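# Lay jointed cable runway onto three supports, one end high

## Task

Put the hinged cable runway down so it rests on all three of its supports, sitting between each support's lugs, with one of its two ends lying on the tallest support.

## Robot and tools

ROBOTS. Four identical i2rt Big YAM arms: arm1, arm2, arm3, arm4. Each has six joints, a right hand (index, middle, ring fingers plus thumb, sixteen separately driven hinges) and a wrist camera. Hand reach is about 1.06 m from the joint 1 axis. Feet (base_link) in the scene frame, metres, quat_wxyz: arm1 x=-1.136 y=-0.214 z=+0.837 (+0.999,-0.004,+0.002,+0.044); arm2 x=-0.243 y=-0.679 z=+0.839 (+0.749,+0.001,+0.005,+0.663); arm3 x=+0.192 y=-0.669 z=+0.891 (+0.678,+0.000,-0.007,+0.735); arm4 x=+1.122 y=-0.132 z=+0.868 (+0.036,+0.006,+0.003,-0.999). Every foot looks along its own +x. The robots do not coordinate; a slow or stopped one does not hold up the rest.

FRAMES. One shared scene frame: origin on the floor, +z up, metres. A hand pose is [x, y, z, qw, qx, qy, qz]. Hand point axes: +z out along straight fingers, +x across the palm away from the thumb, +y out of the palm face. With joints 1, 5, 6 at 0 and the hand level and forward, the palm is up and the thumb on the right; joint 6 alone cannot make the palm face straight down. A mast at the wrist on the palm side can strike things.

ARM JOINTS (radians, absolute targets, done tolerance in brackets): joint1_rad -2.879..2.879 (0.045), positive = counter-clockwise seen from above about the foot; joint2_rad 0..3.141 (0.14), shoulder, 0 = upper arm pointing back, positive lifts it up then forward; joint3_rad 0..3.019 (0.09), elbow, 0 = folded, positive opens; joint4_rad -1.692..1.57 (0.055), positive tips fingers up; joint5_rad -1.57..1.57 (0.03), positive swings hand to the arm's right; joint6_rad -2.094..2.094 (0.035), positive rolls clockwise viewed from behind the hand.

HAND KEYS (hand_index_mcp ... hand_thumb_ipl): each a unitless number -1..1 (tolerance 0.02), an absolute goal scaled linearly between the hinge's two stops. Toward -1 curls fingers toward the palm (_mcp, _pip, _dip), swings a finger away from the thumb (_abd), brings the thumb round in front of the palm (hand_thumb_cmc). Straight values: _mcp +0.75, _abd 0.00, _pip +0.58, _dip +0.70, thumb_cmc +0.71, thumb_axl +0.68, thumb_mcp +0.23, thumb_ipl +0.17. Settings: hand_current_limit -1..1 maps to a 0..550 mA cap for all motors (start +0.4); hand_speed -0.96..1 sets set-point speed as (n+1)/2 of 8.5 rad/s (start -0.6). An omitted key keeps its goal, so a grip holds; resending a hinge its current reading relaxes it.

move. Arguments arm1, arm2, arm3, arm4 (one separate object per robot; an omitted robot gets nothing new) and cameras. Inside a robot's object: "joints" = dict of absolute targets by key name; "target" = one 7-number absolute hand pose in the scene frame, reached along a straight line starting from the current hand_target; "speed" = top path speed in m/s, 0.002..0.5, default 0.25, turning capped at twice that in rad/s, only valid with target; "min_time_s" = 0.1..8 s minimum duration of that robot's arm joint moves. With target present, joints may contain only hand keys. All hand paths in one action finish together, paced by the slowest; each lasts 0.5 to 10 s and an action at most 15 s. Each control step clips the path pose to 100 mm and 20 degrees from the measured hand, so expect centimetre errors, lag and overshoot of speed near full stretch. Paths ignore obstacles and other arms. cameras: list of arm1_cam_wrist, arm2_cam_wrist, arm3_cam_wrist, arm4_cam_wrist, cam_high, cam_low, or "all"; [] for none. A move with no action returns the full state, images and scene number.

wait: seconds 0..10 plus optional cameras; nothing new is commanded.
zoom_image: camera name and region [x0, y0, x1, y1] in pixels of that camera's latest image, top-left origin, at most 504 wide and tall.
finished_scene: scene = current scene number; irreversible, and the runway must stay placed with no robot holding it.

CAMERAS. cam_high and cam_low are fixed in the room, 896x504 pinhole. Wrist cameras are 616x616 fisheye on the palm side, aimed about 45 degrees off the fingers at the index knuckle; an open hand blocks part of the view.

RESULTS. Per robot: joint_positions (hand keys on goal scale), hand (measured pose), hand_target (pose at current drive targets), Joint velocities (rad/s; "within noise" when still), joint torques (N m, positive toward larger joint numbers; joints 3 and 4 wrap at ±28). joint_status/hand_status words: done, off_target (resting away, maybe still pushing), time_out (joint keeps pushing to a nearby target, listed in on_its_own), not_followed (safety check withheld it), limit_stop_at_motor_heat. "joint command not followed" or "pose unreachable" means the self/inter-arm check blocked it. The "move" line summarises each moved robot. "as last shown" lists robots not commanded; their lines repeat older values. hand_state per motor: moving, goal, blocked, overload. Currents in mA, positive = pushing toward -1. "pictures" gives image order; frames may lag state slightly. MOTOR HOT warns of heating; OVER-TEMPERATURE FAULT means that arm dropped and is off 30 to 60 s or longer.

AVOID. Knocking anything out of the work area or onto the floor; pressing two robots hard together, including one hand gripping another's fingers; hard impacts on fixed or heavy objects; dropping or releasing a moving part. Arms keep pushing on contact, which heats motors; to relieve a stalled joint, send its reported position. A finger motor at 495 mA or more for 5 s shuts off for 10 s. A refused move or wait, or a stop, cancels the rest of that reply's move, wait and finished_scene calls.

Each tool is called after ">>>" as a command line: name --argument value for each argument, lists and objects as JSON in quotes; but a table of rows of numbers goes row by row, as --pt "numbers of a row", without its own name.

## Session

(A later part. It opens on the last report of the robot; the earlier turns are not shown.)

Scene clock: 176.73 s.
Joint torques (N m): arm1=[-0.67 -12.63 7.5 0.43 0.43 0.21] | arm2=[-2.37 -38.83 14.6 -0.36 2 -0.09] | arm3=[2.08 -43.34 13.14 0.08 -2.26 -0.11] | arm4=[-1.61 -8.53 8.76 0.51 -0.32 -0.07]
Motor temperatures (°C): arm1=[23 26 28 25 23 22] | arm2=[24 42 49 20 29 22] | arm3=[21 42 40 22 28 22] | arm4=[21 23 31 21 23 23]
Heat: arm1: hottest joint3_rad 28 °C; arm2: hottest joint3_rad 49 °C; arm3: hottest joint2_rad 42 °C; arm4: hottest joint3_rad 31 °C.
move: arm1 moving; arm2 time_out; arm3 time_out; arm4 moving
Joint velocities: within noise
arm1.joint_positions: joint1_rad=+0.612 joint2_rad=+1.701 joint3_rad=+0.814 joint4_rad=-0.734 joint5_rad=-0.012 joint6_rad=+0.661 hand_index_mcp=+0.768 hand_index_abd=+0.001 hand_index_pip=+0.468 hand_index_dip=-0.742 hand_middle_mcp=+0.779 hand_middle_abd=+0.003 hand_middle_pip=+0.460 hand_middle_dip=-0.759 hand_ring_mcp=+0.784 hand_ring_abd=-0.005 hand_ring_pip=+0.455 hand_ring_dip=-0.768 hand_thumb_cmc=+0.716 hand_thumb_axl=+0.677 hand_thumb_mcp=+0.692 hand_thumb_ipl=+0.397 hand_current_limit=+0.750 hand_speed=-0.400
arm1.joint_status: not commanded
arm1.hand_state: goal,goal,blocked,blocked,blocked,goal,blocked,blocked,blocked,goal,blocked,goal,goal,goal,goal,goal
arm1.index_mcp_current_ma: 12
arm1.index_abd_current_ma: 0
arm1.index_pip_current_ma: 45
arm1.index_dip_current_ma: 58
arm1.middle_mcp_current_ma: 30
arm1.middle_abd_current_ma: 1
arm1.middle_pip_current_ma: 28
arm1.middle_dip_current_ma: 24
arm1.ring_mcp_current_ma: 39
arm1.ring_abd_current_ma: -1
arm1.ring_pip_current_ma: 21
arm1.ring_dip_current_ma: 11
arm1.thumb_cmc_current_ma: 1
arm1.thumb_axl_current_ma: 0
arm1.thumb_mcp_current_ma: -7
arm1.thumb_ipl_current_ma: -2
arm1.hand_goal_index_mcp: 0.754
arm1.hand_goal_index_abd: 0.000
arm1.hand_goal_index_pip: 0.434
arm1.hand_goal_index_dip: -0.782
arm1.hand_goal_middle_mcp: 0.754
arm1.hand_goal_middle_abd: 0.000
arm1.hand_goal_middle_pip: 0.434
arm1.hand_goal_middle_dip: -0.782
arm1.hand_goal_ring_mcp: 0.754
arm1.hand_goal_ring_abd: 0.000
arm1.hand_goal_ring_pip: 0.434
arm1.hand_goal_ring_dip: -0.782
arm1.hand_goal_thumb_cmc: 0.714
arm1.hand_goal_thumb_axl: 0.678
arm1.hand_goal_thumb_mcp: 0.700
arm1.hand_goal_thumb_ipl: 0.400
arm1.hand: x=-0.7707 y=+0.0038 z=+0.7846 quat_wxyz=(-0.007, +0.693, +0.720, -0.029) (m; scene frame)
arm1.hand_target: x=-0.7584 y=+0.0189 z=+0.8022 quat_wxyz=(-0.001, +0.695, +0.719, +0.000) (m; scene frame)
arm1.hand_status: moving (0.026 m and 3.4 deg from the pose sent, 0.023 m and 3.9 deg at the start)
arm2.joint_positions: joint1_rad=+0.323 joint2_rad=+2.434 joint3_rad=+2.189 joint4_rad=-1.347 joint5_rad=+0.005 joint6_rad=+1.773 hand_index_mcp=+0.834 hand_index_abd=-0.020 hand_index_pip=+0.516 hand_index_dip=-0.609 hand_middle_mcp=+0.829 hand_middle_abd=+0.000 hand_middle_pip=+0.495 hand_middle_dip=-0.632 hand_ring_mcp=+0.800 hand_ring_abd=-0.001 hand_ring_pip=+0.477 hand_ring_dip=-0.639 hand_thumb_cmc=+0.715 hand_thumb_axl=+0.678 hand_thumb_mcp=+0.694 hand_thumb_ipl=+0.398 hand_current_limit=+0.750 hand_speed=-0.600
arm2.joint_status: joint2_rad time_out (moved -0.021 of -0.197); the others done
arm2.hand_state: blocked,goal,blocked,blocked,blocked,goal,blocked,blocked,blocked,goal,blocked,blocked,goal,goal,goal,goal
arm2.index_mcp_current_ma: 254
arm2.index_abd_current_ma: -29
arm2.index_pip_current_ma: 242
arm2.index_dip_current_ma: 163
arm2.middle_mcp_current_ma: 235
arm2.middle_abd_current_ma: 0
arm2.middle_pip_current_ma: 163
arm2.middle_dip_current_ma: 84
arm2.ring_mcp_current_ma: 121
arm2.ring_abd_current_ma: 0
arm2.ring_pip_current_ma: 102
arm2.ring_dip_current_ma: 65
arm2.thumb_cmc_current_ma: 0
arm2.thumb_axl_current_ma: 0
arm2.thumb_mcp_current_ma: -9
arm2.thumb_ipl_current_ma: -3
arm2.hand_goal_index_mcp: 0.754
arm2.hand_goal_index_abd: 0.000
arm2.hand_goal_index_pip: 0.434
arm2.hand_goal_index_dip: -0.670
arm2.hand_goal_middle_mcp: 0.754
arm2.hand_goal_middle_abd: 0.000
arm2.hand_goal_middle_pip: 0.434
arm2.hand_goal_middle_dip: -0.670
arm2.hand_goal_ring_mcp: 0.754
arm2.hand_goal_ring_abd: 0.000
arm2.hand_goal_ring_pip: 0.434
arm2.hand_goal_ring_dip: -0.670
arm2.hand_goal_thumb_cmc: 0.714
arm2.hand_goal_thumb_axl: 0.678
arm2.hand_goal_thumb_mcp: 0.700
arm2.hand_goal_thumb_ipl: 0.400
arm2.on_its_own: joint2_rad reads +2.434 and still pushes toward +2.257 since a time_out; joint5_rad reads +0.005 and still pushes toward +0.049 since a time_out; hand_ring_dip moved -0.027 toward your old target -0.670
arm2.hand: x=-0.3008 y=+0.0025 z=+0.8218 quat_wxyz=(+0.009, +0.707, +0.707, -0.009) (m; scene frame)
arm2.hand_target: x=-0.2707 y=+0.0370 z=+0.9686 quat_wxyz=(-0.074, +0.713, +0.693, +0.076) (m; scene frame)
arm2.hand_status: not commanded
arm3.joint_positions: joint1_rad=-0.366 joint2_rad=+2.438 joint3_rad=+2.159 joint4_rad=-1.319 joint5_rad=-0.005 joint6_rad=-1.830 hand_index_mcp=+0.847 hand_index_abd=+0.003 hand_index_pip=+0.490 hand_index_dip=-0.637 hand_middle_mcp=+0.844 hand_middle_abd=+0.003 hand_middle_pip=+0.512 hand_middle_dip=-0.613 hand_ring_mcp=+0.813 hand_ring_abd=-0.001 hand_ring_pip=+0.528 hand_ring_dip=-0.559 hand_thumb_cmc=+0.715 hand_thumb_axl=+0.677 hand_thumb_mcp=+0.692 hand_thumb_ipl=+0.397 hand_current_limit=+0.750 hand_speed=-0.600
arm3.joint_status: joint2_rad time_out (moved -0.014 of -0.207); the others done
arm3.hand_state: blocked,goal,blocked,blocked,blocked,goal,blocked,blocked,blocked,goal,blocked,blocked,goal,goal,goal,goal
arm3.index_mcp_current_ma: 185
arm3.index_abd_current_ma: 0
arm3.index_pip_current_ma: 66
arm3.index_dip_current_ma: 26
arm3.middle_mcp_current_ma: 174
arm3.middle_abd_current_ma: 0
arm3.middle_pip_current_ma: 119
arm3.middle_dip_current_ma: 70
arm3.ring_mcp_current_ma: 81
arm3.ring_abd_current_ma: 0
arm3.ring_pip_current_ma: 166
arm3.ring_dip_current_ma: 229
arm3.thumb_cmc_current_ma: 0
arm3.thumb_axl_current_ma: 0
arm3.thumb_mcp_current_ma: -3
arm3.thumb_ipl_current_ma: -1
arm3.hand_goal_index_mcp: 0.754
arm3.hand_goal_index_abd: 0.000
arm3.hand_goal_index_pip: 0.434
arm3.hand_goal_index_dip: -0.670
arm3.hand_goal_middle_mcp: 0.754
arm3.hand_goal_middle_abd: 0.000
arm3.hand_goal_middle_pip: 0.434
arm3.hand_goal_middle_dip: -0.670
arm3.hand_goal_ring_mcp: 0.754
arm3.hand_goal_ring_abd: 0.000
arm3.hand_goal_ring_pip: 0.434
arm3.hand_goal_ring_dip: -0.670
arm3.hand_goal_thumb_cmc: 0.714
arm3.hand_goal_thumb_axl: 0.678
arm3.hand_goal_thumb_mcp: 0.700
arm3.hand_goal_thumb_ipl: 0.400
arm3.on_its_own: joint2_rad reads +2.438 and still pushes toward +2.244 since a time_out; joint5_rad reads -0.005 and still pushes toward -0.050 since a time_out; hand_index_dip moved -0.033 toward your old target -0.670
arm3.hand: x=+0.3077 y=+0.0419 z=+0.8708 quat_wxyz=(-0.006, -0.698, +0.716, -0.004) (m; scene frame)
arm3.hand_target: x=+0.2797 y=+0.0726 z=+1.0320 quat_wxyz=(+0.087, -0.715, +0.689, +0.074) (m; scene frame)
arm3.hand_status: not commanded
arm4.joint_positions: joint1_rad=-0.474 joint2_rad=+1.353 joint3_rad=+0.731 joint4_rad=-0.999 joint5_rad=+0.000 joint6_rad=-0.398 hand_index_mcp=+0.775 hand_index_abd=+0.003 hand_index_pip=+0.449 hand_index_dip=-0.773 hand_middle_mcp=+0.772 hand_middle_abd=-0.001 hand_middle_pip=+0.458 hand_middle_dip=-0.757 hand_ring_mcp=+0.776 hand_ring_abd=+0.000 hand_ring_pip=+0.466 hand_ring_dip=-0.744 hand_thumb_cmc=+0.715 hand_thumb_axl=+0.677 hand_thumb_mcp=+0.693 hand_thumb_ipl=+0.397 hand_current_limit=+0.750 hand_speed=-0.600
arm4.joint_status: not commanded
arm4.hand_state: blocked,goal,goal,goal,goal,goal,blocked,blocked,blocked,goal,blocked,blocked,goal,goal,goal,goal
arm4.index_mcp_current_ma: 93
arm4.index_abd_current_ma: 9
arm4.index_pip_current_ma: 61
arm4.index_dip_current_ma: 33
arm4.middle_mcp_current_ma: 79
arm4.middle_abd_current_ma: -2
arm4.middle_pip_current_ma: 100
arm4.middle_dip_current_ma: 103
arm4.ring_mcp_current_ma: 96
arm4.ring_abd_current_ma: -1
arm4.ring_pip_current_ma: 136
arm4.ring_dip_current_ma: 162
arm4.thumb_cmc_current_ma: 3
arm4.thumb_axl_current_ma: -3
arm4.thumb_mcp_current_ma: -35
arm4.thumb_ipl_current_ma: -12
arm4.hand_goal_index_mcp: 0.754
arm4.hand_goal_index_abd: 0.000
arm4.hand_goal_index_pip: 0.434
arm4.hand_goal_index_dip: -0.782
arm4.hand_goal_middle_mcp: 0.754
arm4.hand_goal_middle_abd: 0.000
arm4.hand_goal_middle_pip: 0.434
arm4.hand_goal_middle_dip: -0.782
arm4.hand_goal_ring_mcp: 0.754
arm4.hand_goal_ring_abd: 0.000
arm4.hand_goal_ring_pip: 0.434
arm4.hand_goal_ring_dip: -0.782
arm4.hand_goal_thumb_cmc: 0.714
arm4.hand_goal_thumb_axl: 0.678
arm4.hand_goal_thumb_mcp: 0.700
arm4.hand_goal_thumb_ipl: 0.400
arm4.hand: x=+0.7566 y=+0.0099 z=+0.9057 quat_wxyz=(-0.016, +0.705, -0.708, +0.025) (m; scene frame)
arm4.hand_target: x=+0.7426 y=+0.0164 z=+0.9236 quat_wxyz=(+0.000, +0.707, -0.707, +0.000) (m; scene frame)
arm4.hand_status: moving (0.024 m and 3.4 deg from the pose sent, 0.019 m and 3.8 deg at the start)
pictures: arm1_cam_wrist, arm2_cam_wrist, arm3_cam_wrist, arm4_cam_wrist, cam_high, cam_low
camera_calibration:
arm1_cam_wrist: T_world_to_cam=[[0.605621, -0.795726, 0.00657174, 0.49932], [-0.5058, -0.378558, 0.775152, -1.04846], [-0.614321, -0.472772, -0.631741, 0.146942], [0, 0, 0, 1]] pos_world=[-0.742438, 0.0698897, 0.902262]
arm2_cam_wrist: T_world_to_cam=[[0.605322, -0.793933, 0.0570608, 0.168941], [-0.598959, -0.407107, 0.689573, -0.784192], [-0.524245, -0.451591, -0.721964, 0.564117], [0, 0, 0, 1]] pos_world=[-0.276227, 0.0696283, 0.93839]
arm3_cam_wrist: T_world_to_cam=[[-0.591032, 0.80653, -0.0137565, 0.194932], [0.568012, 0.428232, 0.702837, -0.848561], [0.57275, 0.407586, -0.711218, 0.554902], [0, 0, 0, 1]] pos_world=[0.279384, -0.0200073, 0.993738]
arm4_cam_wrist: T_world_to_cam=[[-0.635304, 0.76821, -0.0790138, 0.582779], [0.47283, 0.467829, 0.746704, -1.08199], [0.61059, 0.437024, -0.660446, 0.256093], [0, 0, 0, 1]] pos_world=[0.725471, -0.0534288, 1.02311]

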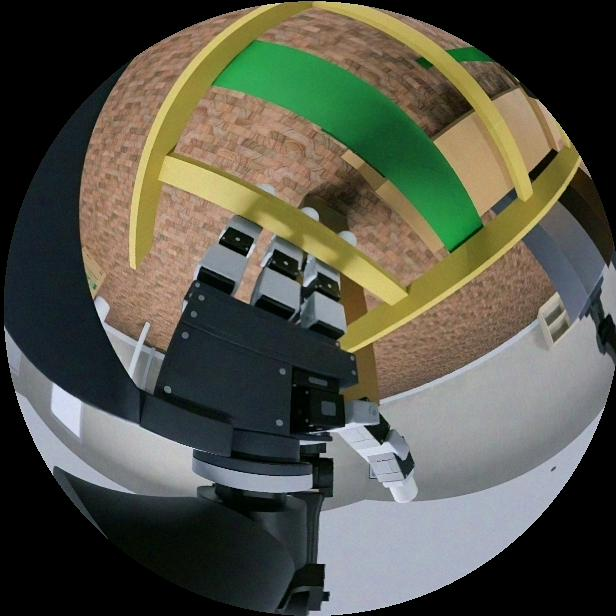

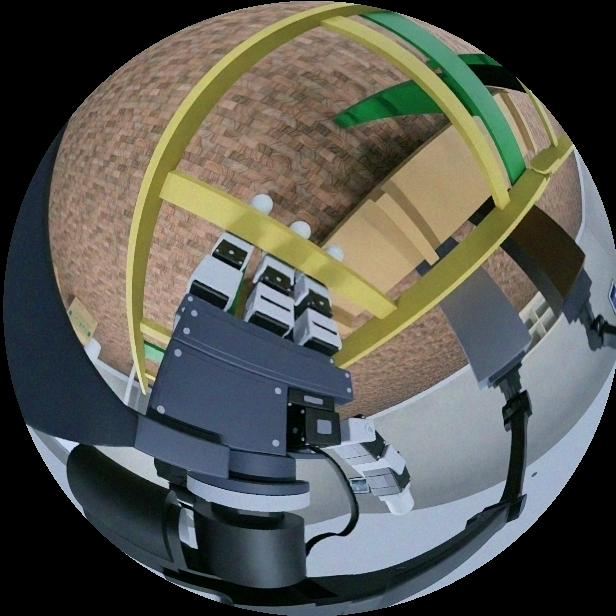

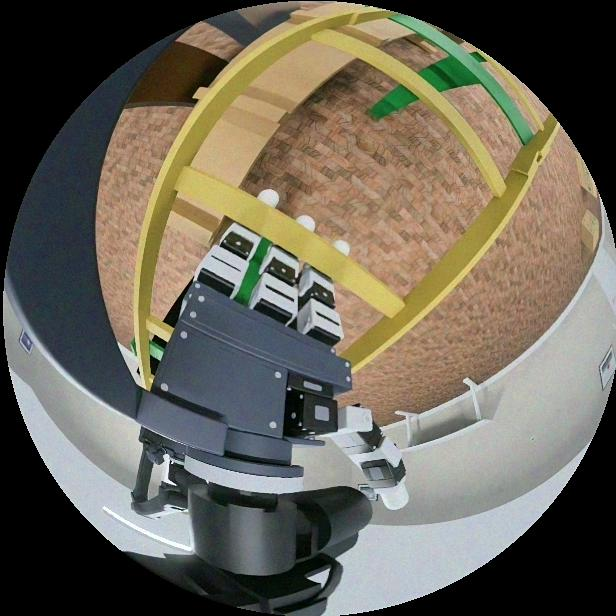

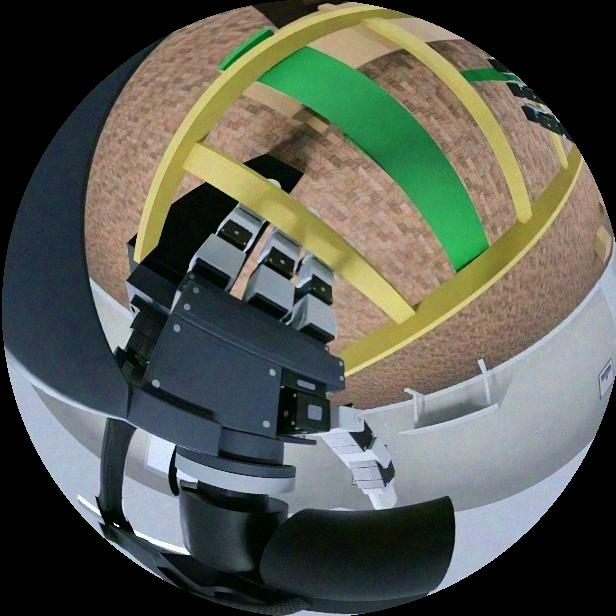

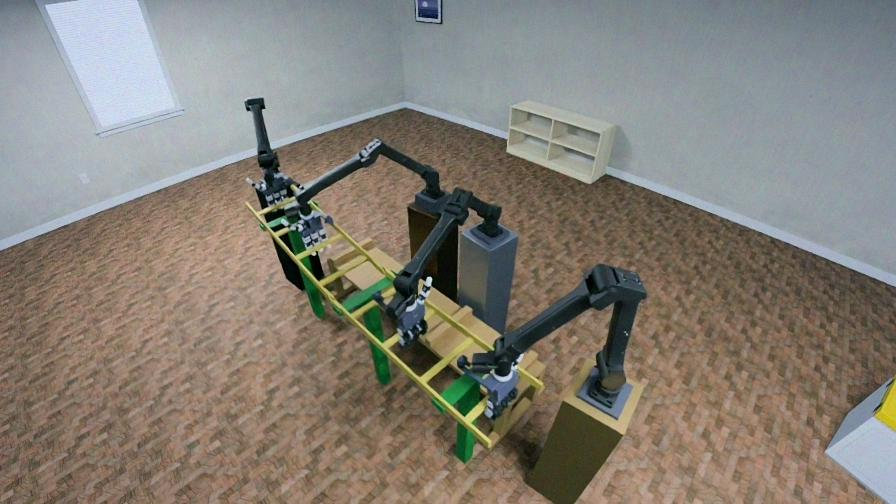

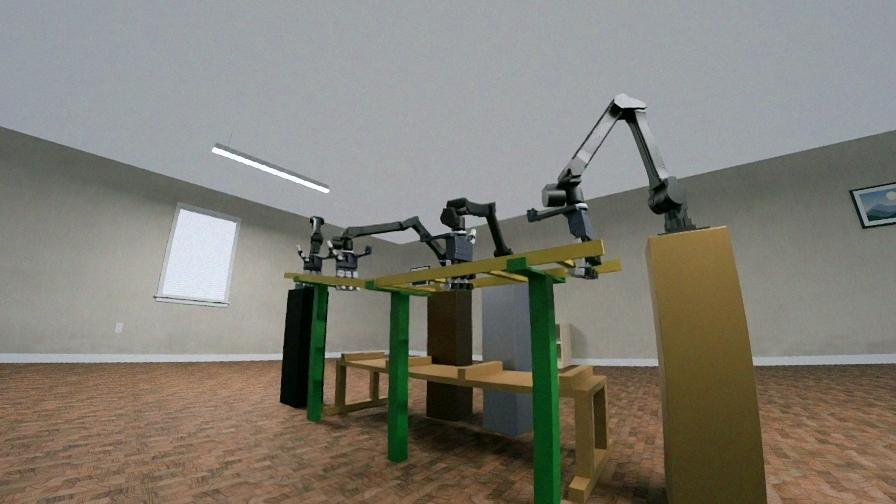

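>>> move --arm1 '{"target":[-0.758,0.017,0.789,0,0.6947,0.7193,0],"speed":0.02}' --arm2 '{"joints":{"joint2_rad":2.25,"joint3_rad":2.205,"joint4_rad":-1.292,"joint1_rad":0.285},"min_time_s":2.5}' --arm3 '{"joints":{"joint2_rad":2.23,"joint3_rad":2.144,"joint4_rad":-1.242,"joint1_rad":-0.33},"min_time_s":2.5}' --arm4 '{"target":[0.742,0.0145,0.9105,0,0.7071,-0.7071,0],"speed":0.02}' --cameras '["cam_high","cam_low","arm1_cam_wrist","arm2_cam_wrist","arm3_cam_wrist","arm4_cam_wrist"]'

>>> zoom_image --camera "cam_high" --region '[325, 290, 365, 325]'

>>> zoom_image --camera "cam_high" --region '[425, 380, 465, 420]'

>>> zoom_image --camera "cam_high" --region '[250, 210, 285, 240]'

>>> zoom_image --camera "cam_low" --region '[500, 240, 580, 290]'

>>> zoom_image --camera "cam_low" --region '[360, 265, 440, 305]'

>>> zoom_image --camera "cam_low" --region '[280, 260, 360, 300]'

>>> zoom_image --camera "arm4_cam_wrist" --region '[210, 20, 290, 100]'

>>> zoom_image --camera "arm1_cam_wrist" --region '[420, 210, 500, 290]'

>>> zoom_image --camera "arm2_cam_wrist" --region '[490, 140, 560, 210]'

Scene clock: 184.37 s.
Joint torques (N m): arm1=[-0.91 -11.34 7.05 0.96 0.48 0.17] | arm2=[-2.55 -37.54 14.34 0.2 1.95 -0.09] | arm3=[2.08 -41.76 12.79 0.64 -2.24 -0.06] | arm4=[-0.79 -6.77 8.01 1.21 -0.31 -0.01]
Motor temperatures (°C): arm1=[23 26 27 25 23 22] | arm2=[24 42 48 20 29 22] | arm3=[21 43 39 22 28 22] | arm4=[21 23 31 21 23 23]
Heat: arm1: hottest joint3_rad 27 °C; arm2: hottest joint3_rad 48 °C; arm3: hottest joint2_rad 43 °C; arm4: hottest joint3_rad 31 °C.
move: arm1 off_target; arm2 time_out; arm3 time_out; arm4 off_target
Joint velocities: within noise
arm1.joint_positions: joint1_rad=+0.612 joint2_rad=+1.713 joint3_rad=+0.806 joint4_rad=-0.709 joint5_rad=-0.013 joint6_rad=+0.661 hand_index_mcp=+0.769 hand_index_abd=+0.001 hand_index_pip=+0.470 hand_index_dip=-0.744 hand_middle_mcp=+0.779 hand_middle_abd=+0.003 hand_middle_pip=+0.460 hand_middle_dip=-0.765 hand_ring_mcp=+0.774 hand_ring_abd=-0.003 hand_ring_pip=+0.449 hand_ring_dip=-0.772 hand_thumb_cmc=+0.716 hand_thumb_axl=+0.677 hand_thumb_mcp=+0.692 hand_thumb_ipl=+0.397 hand_current_limit=+0.750 hand_speed=-0.400
arm1.joint_status: not commanded
arm1.hand_state: goal,goal,blocked,blocked,blocked,goal,blocked,goal,blocked,goal,goal,goal,goal,goal,goal,goal
arm1.index_mcp_current_ma: 13
arm1.index_abd_current_ma: 0
arm1.index_pip_current_ma: 49
arm1.index_dip_current_ma: 52
arm1.middle_mcp_current_ma: 31
arm1.middle_abd_current_ma: 1
arm1.middle_pip_current_ma: 28
arm1.middle_dip_current_ma: 15
arm1.ring_mcp_current_ma: 21
arm1.ring_abd_current_ma: -1
arm1.ring_pip_current_ma: 13
arm1.ring_dip_current_ma: 7
arm1.thumb_cmc_current_ma: 1
arm1.thumb_axl_current_ma: 0
arm1.thumb_mcp_current_ma: -7
arm1.thumb_ipl_current_ma: -2
arm1.hand_goal_index_mcp: 0.754
arm1.hand_goal_index_abd: 0.000
arm1.hand_goal_index_pip: 0.434
arm1.hand_goal_index_dip: -0.782
arm1.hand_goal_middle_mcp: 0.754
arm1.hand_goal_middle_abd: 0.000
arm1.hand_goal_middle_pip: 0.434
arm1.hand_goal_middle_dip: -0.782
arm1.hand_goal_ring_mcp: 0.754
arm1.hand_goal_ring_abd: 0.000
arm1.hand_goal_ring_pip: 0.434
arm1.hand_goal_ring_dip: -0.782
arm1.hand_goal_thumb_cmc: 0.714
arm1.hand_goal_thumb_axl: 0.678
arm1.hand_goal_thumb_mcp: 0.700
arm1.hand_goal_thumb_ipl: 0.400
arm1.hand: x=-0.7709 y=+0.0038 z=+0.7786 quat_wxyz=(-0.007, +0.693, +0.720, -0.026) (m; scene frame)
arm1.hand_target: x=-0.7585 y=+0.0168 z=+0.7893 quat_wxyz=(+0.000, +0.695, +0.719, +0.000) (m; scene frame)
arm1.hand_status: off_target (0.021 m and 3.1 deg from the pose sent, 0.019 m and 3.4 deg at the start)
arm2.joint_positions: joint1_rad=+0.323 joint2_rad=+2.414 joint3_rad=+2.142 joint4_rad=-1.295 joint5_rad=+0.007 joint6_rad=+1.773 hand_index_mcp=+0.834 hand_index_abd=-0.016 hand_index_pip=+0.515 hand_index_dip=-0.616 hand_middle_mcp=+0.829 hand_middle_abd=+0.002 hand_middle_pip=+0.494 hand_middle_dip=-0.635 hand_ring_mcp=+0.798 hand_ring_abd=+0.000 hand_ring_pip=+0.476 hand_ring_dip=-0.632 hand_thumb_cmc=+0.715 hand_thumb_axl=+0.678 hand_thumb_mcp=+0.694 hand_thumb_ipl=+0.398 hand_current_limit=+0.750 hand_speed=-0.600
arm2.joint_status: joint2_rad time_out (moved -0.020 of -0.184); the others done
arm2.hand_state: blocked,goal,blocked,blocked,blocked,goal,blocked,blocked,blocked,goal,blocked,blocked,goal,goal,goal,goal
arm2.index_mcp_current_ma: 254
arm2.index_abd_current_ma: -22
arm2.index_pip_current_ma: 239
arm2.index_dip_current_ma: 139
arm2.middle_mcp_current_ma: 235
arm2.middle_abd_current_ma: 2
arm2.middle_pip_current_ma: 157
arm2.middle_dip_current_ma: 76
arm2.ring_mcp_current_ma: 112
arm2.ring_abd_current_ma: 0
arm2.ring_pip_current_ma: 99
arm2.ring_dip_current_ma: 85
arm2.thumb_cmc_current_ma: 0
arm2.thumb_axl_current_ma: 0
arm2.thumb_mcp_current_ma: -9
arm2.thumb_ipl_current_ma: -3
arm2.hand_goal_index_mcp: 0.754
arm2.hand_goal_index_abd: 0.000
arm2.hand_goal_index_pip: 0.434
arm2.hand_goal_index_dip: -0.670
arm2.hand_goal_middle_mcp: 0.754
arm2.hand_goal_middle_abd: 0.000
arm2.hand_goal_middle_pip: 0.434
arm2.hand_goal_middle_dip: -0.670
arm2.hand_goal_ring_mcp: 0.754
arm2.hand_goal_ring_abd: 0.000
arm2.hand_goal_ring_pip: 0.434
arm2.hand_goal_ring_dip: -0.670
arm2.hand_goal_thumb_cmc: 0.714
arm2.hand_goal_thumb_axl: 0.678
arm2.hand_goal_thumb_mcp: 0.700
arm2.hand_goal_thumb_ipl: 0.400
arm2.on_its_own: joint2_rad reads +2.414 and still pushes toward +2.250 since a time_out; joint5_rad reads +0.007 and still pushes toward +0.049 since a time_out
arm2.hand: x=-0.3005 y=+0.0020 z=+0.8175 quat_wxyz=(-0.001, +0.707, +0.707, -0.001) (m; scene frame)
arm2.hand_target: x=-0.2712 y=+0.0396 z=+0.9548 quat_wxyz=(-0.082, +0.712, +0.692, +0.082) (m; scene frame)
arm2.hand_status: not commanded
arm3.joint_positions: joint1_rad=-0.366 joint2_rad=+2.409 joint3_rad=+2.098 joint4_rad=-1.251 joint5_rad=-0.006 joint6_rad=-1.834 hand_index_mcp=+0.839 hand_index_abd=+0.003 hand_index_pip=+0.489 hand_index_dip=-0.622 hand_middle_mcp=+0.844 hand_middle_abd=+0.002 hand_middle_pip=+0.511 hand_middle_dip=-0.618 hand_ring_mcp=+0.813 hand_ring_abd=-0.003 hand_ring_pip=+0.526 hand_ring_dip=-0.571 hand_thumb_cmc=+0.715 hand_thumb_axl=+0.677 hand_thumb_mcp=+0.692 hand_thumb_ipl=+0.397 hand_current_limit=+0.750 hand_speed=-0.600
arm3.joint_status: joint2_rad time_out (moved -0.029 of -0.208); the others done
arm3.hand_state: blocked,goal,blocked,blocked,blocked,goal,blocked,blocked,blocked,goal,blocked,blocked,goal,goal,goal,goal
arm3.index_mcp_current_ma: 155
arm3.index_abd_current_ma: 0
arm3.index_pip_current_ma: 63
arm3.index_dip_current_ma: 51
arm3.middle_mcp_current_ma: 174
arm3.middle_abd_current_ma: 0
arm3.middle_pip_current_ma: 118
arm3.middle_dip_current_ma: 59
arm3.ring_mcp_current_ma: 81
arm3.ring_abd_current_ma: 0
arm3.ring_pip_current_ma: 161
arm3.ring_dip_current_ma: 187
arm3.thumb_cmc_current_ma: 0
arm3.thumb_axl_current_ma: 0
arm3.thumb_mcp_current_ma: -3
arm3.thumb_ipl_current_ma: -1
arm3.hand_goal_index_mcp: 0.754
arm3.hand_goal_index_abd: 0.000
arm3.hand_goal_index_pip: 0.434
arm3.hand_goal_index_dip: -0.670
arm3.hand_goal_middle_mcp: 0.754
arm3.hand_goal_middle_abd: 0.000
arm3.hand_goal_middle_pip: 0.434
arm3.hand_goal_middle_dip: -0.670
arm3.hand_goal_ring_mcp: 0.754
arm3.hand_goal_ring_abd: 0.000
arm3.hand_goal_ring_pip: 0.434
arm3.hand_goal_ring_dip: -0.670
arm3.hand_goal_thumb_cmc: 0.714
arm3.hand_goal_thumb_axl: 0.678
arm3.hand_goal_thumb_mcp: 0.700
arm3.hand_goal_thumb_ipl: 0.400
arm3.on_its_own: joint2_rad reads +2.409 and still pushes toward +2.230 since a time_out; joint5_rad reads -0.006 and still pushes toward -0.050 since a time_out
arm3.hand: x=+0.3074 y=+0.0414 z=+0.8685 quat_wxyz=(+0.010, -0.700, +0.714, +0.005) (m; scene frame)
arm3.hand_target: x=+0.2805 y=+0.0750 z=+1.0186 quat_wxyz=(+0.100, -0.714, +0.688, +0.082) (m; scene frame)
arm3.hand_status: not commanded
arm4.joint_positions: joint1_rad=-0.474 joint2_rad=+1.357 joint3_rad=+0.720 joint4_rad=-0.971 joint5_rad=-0.001 joint6_rad=-0.398 hand_index_mcp=+0.760 hand_index_abd=+0.003 hand_index_pip=+0.441 hand_index_dip=-0.777 hand_middle_mcp=+0.773 hand_middle_abd=-0.001 hand_middle_pip=+0.452 hand_middle_dip=-0.771 hand_ring_mcp=+0.778 hand_ring_abd=+0.000 hand_ring_pip=+0.467 hand_ring_dip=-0.761 hand_thumb_cmc=+0.715 hand_thumb_axl=+0.677 hand_thumb_mcp=+0.693 hand_thumb_ipl=+0.397 hand_current_limit=+0.750 hand_speed=-0.600
arm4.joint_status: not commanded
arm4.hand_state: goal,goal,goal,goal,goal,goal,goal,goal,blocked,goal,blocked,blocked,goal,goal,goal,goal
arm4.index_mcp_current_ma: 24
arm4.index_abd_current_ma: 9
arm4.index_pip_current_ma: 25
arm4.index_dip_current_ma: 19
arm4.middle_mcp_current_ma: 82
arm4.middle_abd_current_ma: -2
arm4.middle_pip_current_ma: 74
arm4.middle_dip_current_ma: 43
arm4.ring_mcp_current_ma: 108
arm4.ring_abd_current_ma: -1
arm4.ring_pip_current_ma: 139
arm4.ring_dip_current_ma: 87
arm4.thumb_cmc_current_ma: 3
arm4.thumb_axl_current_ma: -3
arm4.thumb_mcp_current_ma: -35
arm4.thumb_ipl_current_ma: -12
arm4.hand_goal_index_mcp: 0.754
arm4.hand_goal_index_abd: 0.000
arm4.hand_goal_index_pip: 0.434
arm4.hand_goal_index_dip: -0.782
arm4.hand_goal_middle_mcp: 0.754
arm4.hand_goal_middle_abd: 0.000
arm4.hand_goal_middle_pip: 0.434
arm4.hand_goal_middle_dip: -0.782
arm4.hand_goal_ring_mcp: 0.754
arm4.hand_goal_ring_abd: 0.000
arm4.hand_goal_ring_pip: 0.434
arm4.hand_goal_ring_dip: -0.782
arm4.hand_goal_thumb_cmc: 0.714
arm4.hand_goal_thumb_axl: 0.678
arm4.hand_goal_thumb_mcp: 0.700
arm4.hand_goal_thumb_ipl: 0.400
arm4.hand: x=+0.7552 y=+0.0103 z=+0.9021 quat_wxyz=(-0.013, +0.706, -0.708, +0.019) (m; scene frame)
arm4.hand_target: x=+0.7423 y=+0.0145 z=+0.9110 quat_wxyz=(+0.000, +0.707, -0.707, +0.000) (m; scene frame)
arm4.hand_status: off_target (0.016 m and 2.7 deg from the pose sent, 0.016 m and 3.4 deg at the start)
pictures: arm1_cam_wrist, arm2_cam_wrist, arm3_cam_wrist, arm4_cam_wrist, cam_high, cam_low
camera_calibration:
arm1_cam_wrist: T_world_to_cam=[[0.605602, -0.795749, 0.00550006, 0.500331], [-0.508579, -0.381718, 0.771777, -1.04348], [-0.612041, -0.470187, -0.63587, 0.147952], [0, 0, 0, 1]] pos_world=[-0.743139, 0.0693894, 0.896657]
arm2_cam_wrist: T_world_to_cam=[[0.60529, -0.795201, 0.0357789, 0.18595], [-0.596726, -0.42355, 0.68156, -0.773932], [-0.526823, -0.433891, -0.730887, 0.567471], [0, 0, 0, 1]] pos_world=[-0.275422, 0.0662899, 0.935585]
arm3_cam_wrist: T_world_to_cam=[[-0.594308, 0.804189, 0.00879267, 0.176713], [0.559609, 0.405658, 0.722689, -0.860363], [0.577612, 0.434421, -0.691117, 0.533565], [0, 0, 0, 1]] pos_world=[0.278296, -0.0248893, 0.988977]
arm4_cam_wrist: T_world_to_cam=[[-0.636597, 0.768187, -0.0680701, 0.572348], [0.481854, 0.465117, 0.742619, -1.08192], [0.602131, 0.439949, -0.666246, 0.266108], [0, 0, 0, 1]] pos_world=[0.725452, -0.0535229, 1.01971]

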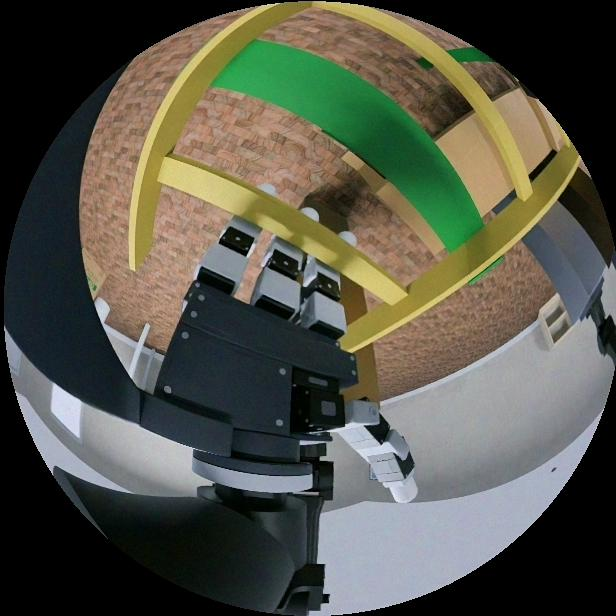

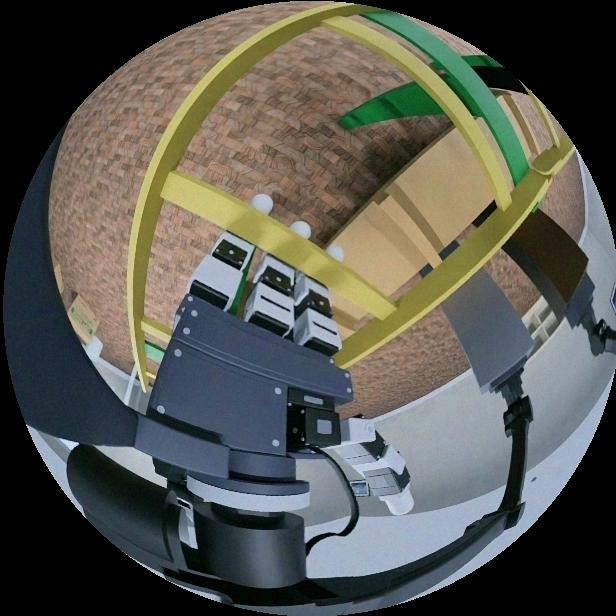

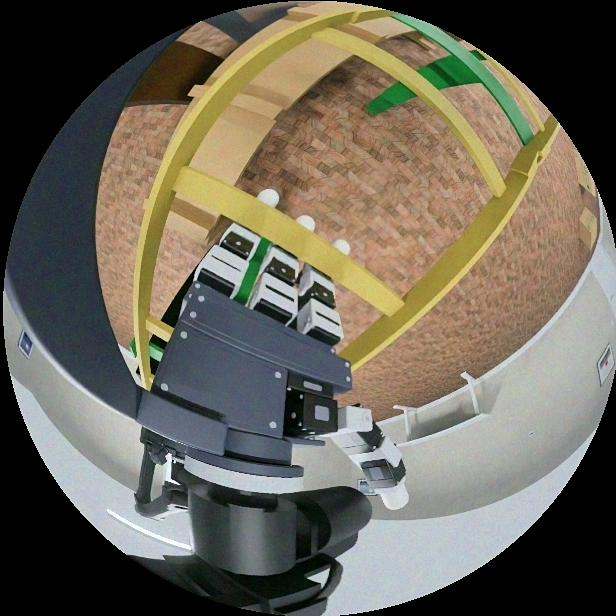

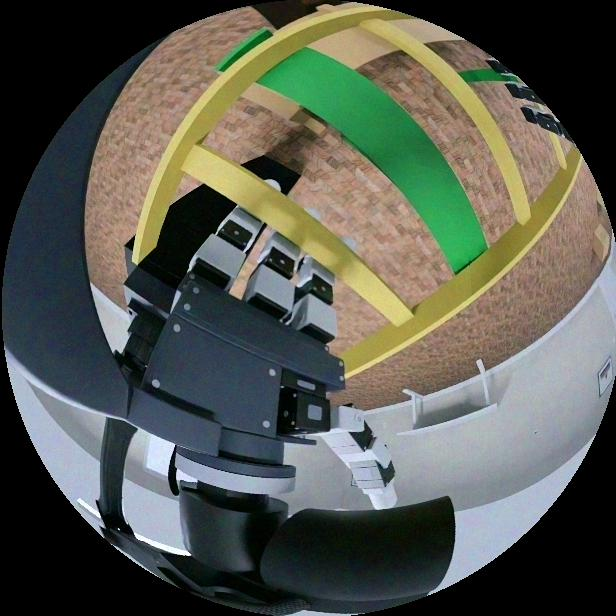

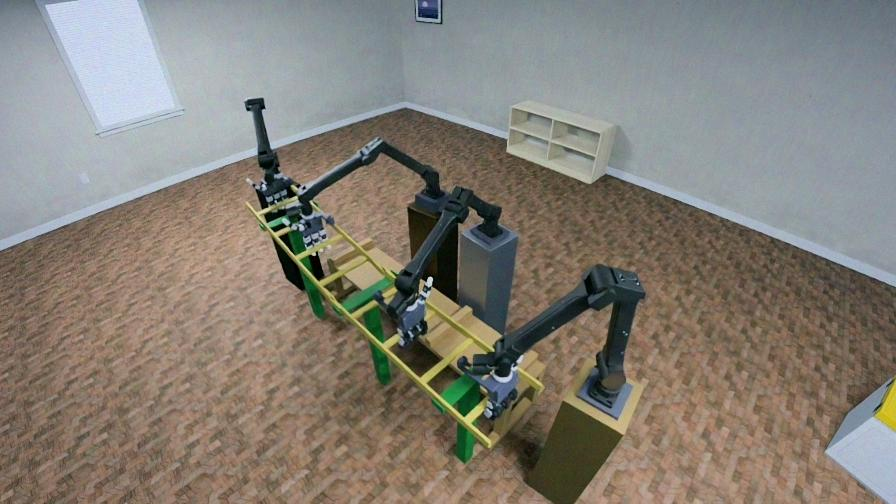

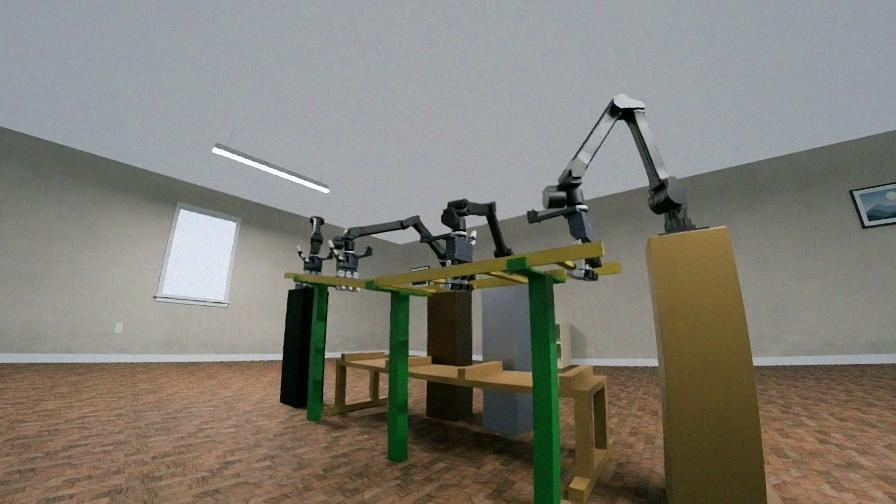

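Scaled by 12.600 from the camera's 896x504 image, which has a finer 1280x720 frame.

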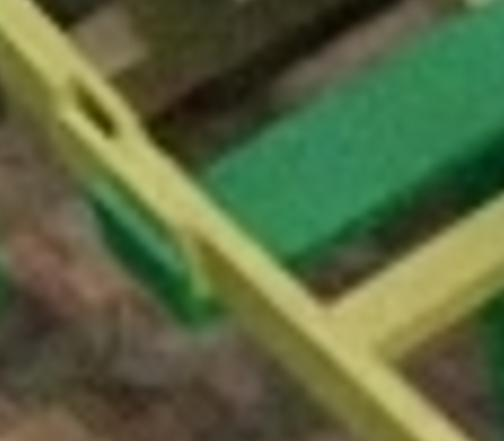

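Scaled by 12.600 from the camera's 896x504 image, which has a finer 1280x720 frame.

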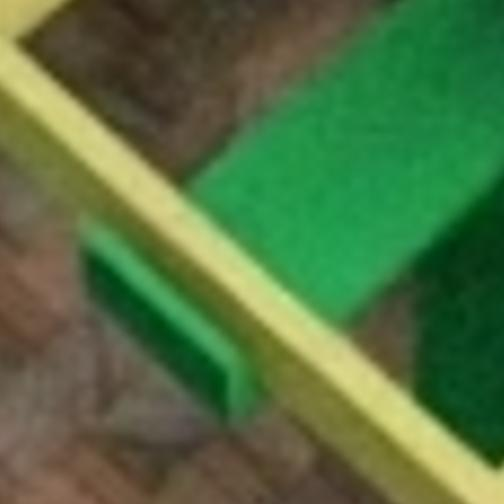

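Scaled by 14.400 from the camera's 896x504 image, which has a finer 1280x720 frame.

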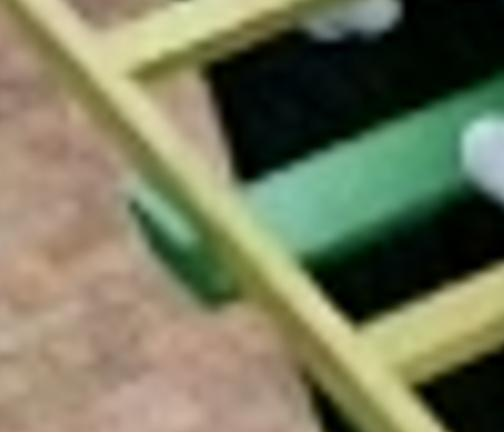

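Scaled by 6.300 from the camera's 896x504 image, which has a finer 1280x720 frame.

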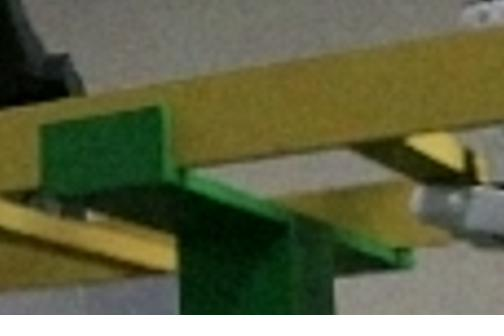

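Scaled by 6.300 from the camera's 896x504 image, which has a finer 1280x720 frame.

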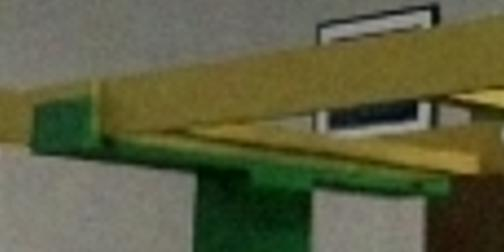

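Scaled by 6.300 from the camera's 896x504 image, which has a finer 1280x720 frame.

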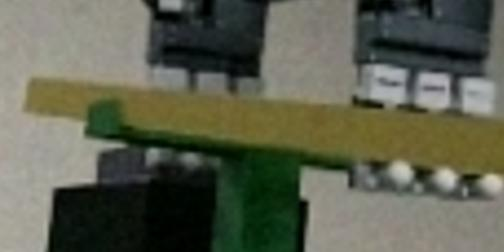

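Scaled by 6.300 from the camera's 616x616 image, which has a finer 880x880 frame.

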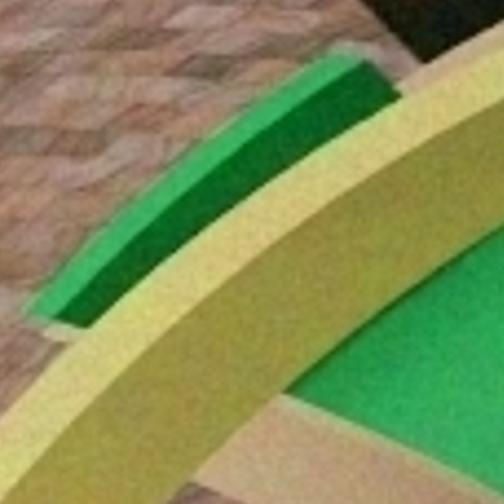

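Scaled by 6.300 from the camera's 616x616 image, which has a finer 880x880 frame.

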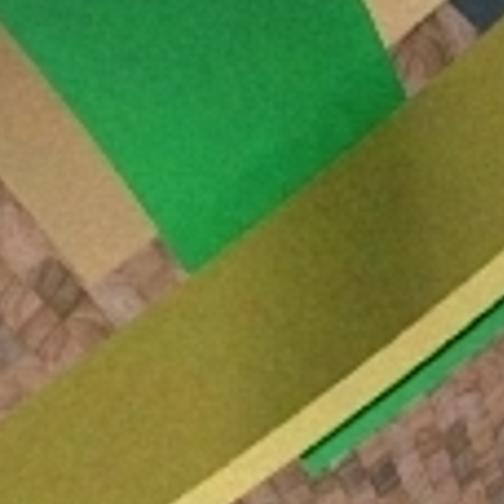

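Scaled by 7.200 from the camera's 616x616 image, which has a finer 880x880 frame.

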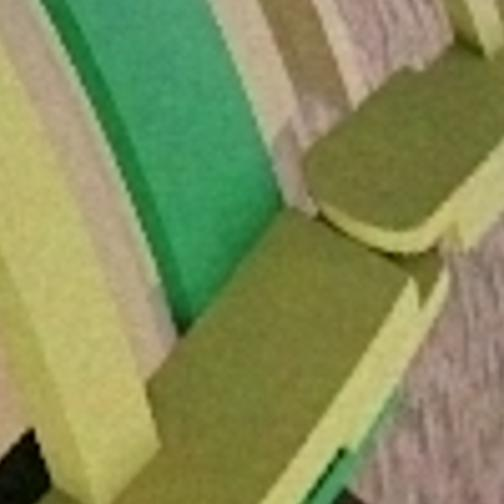

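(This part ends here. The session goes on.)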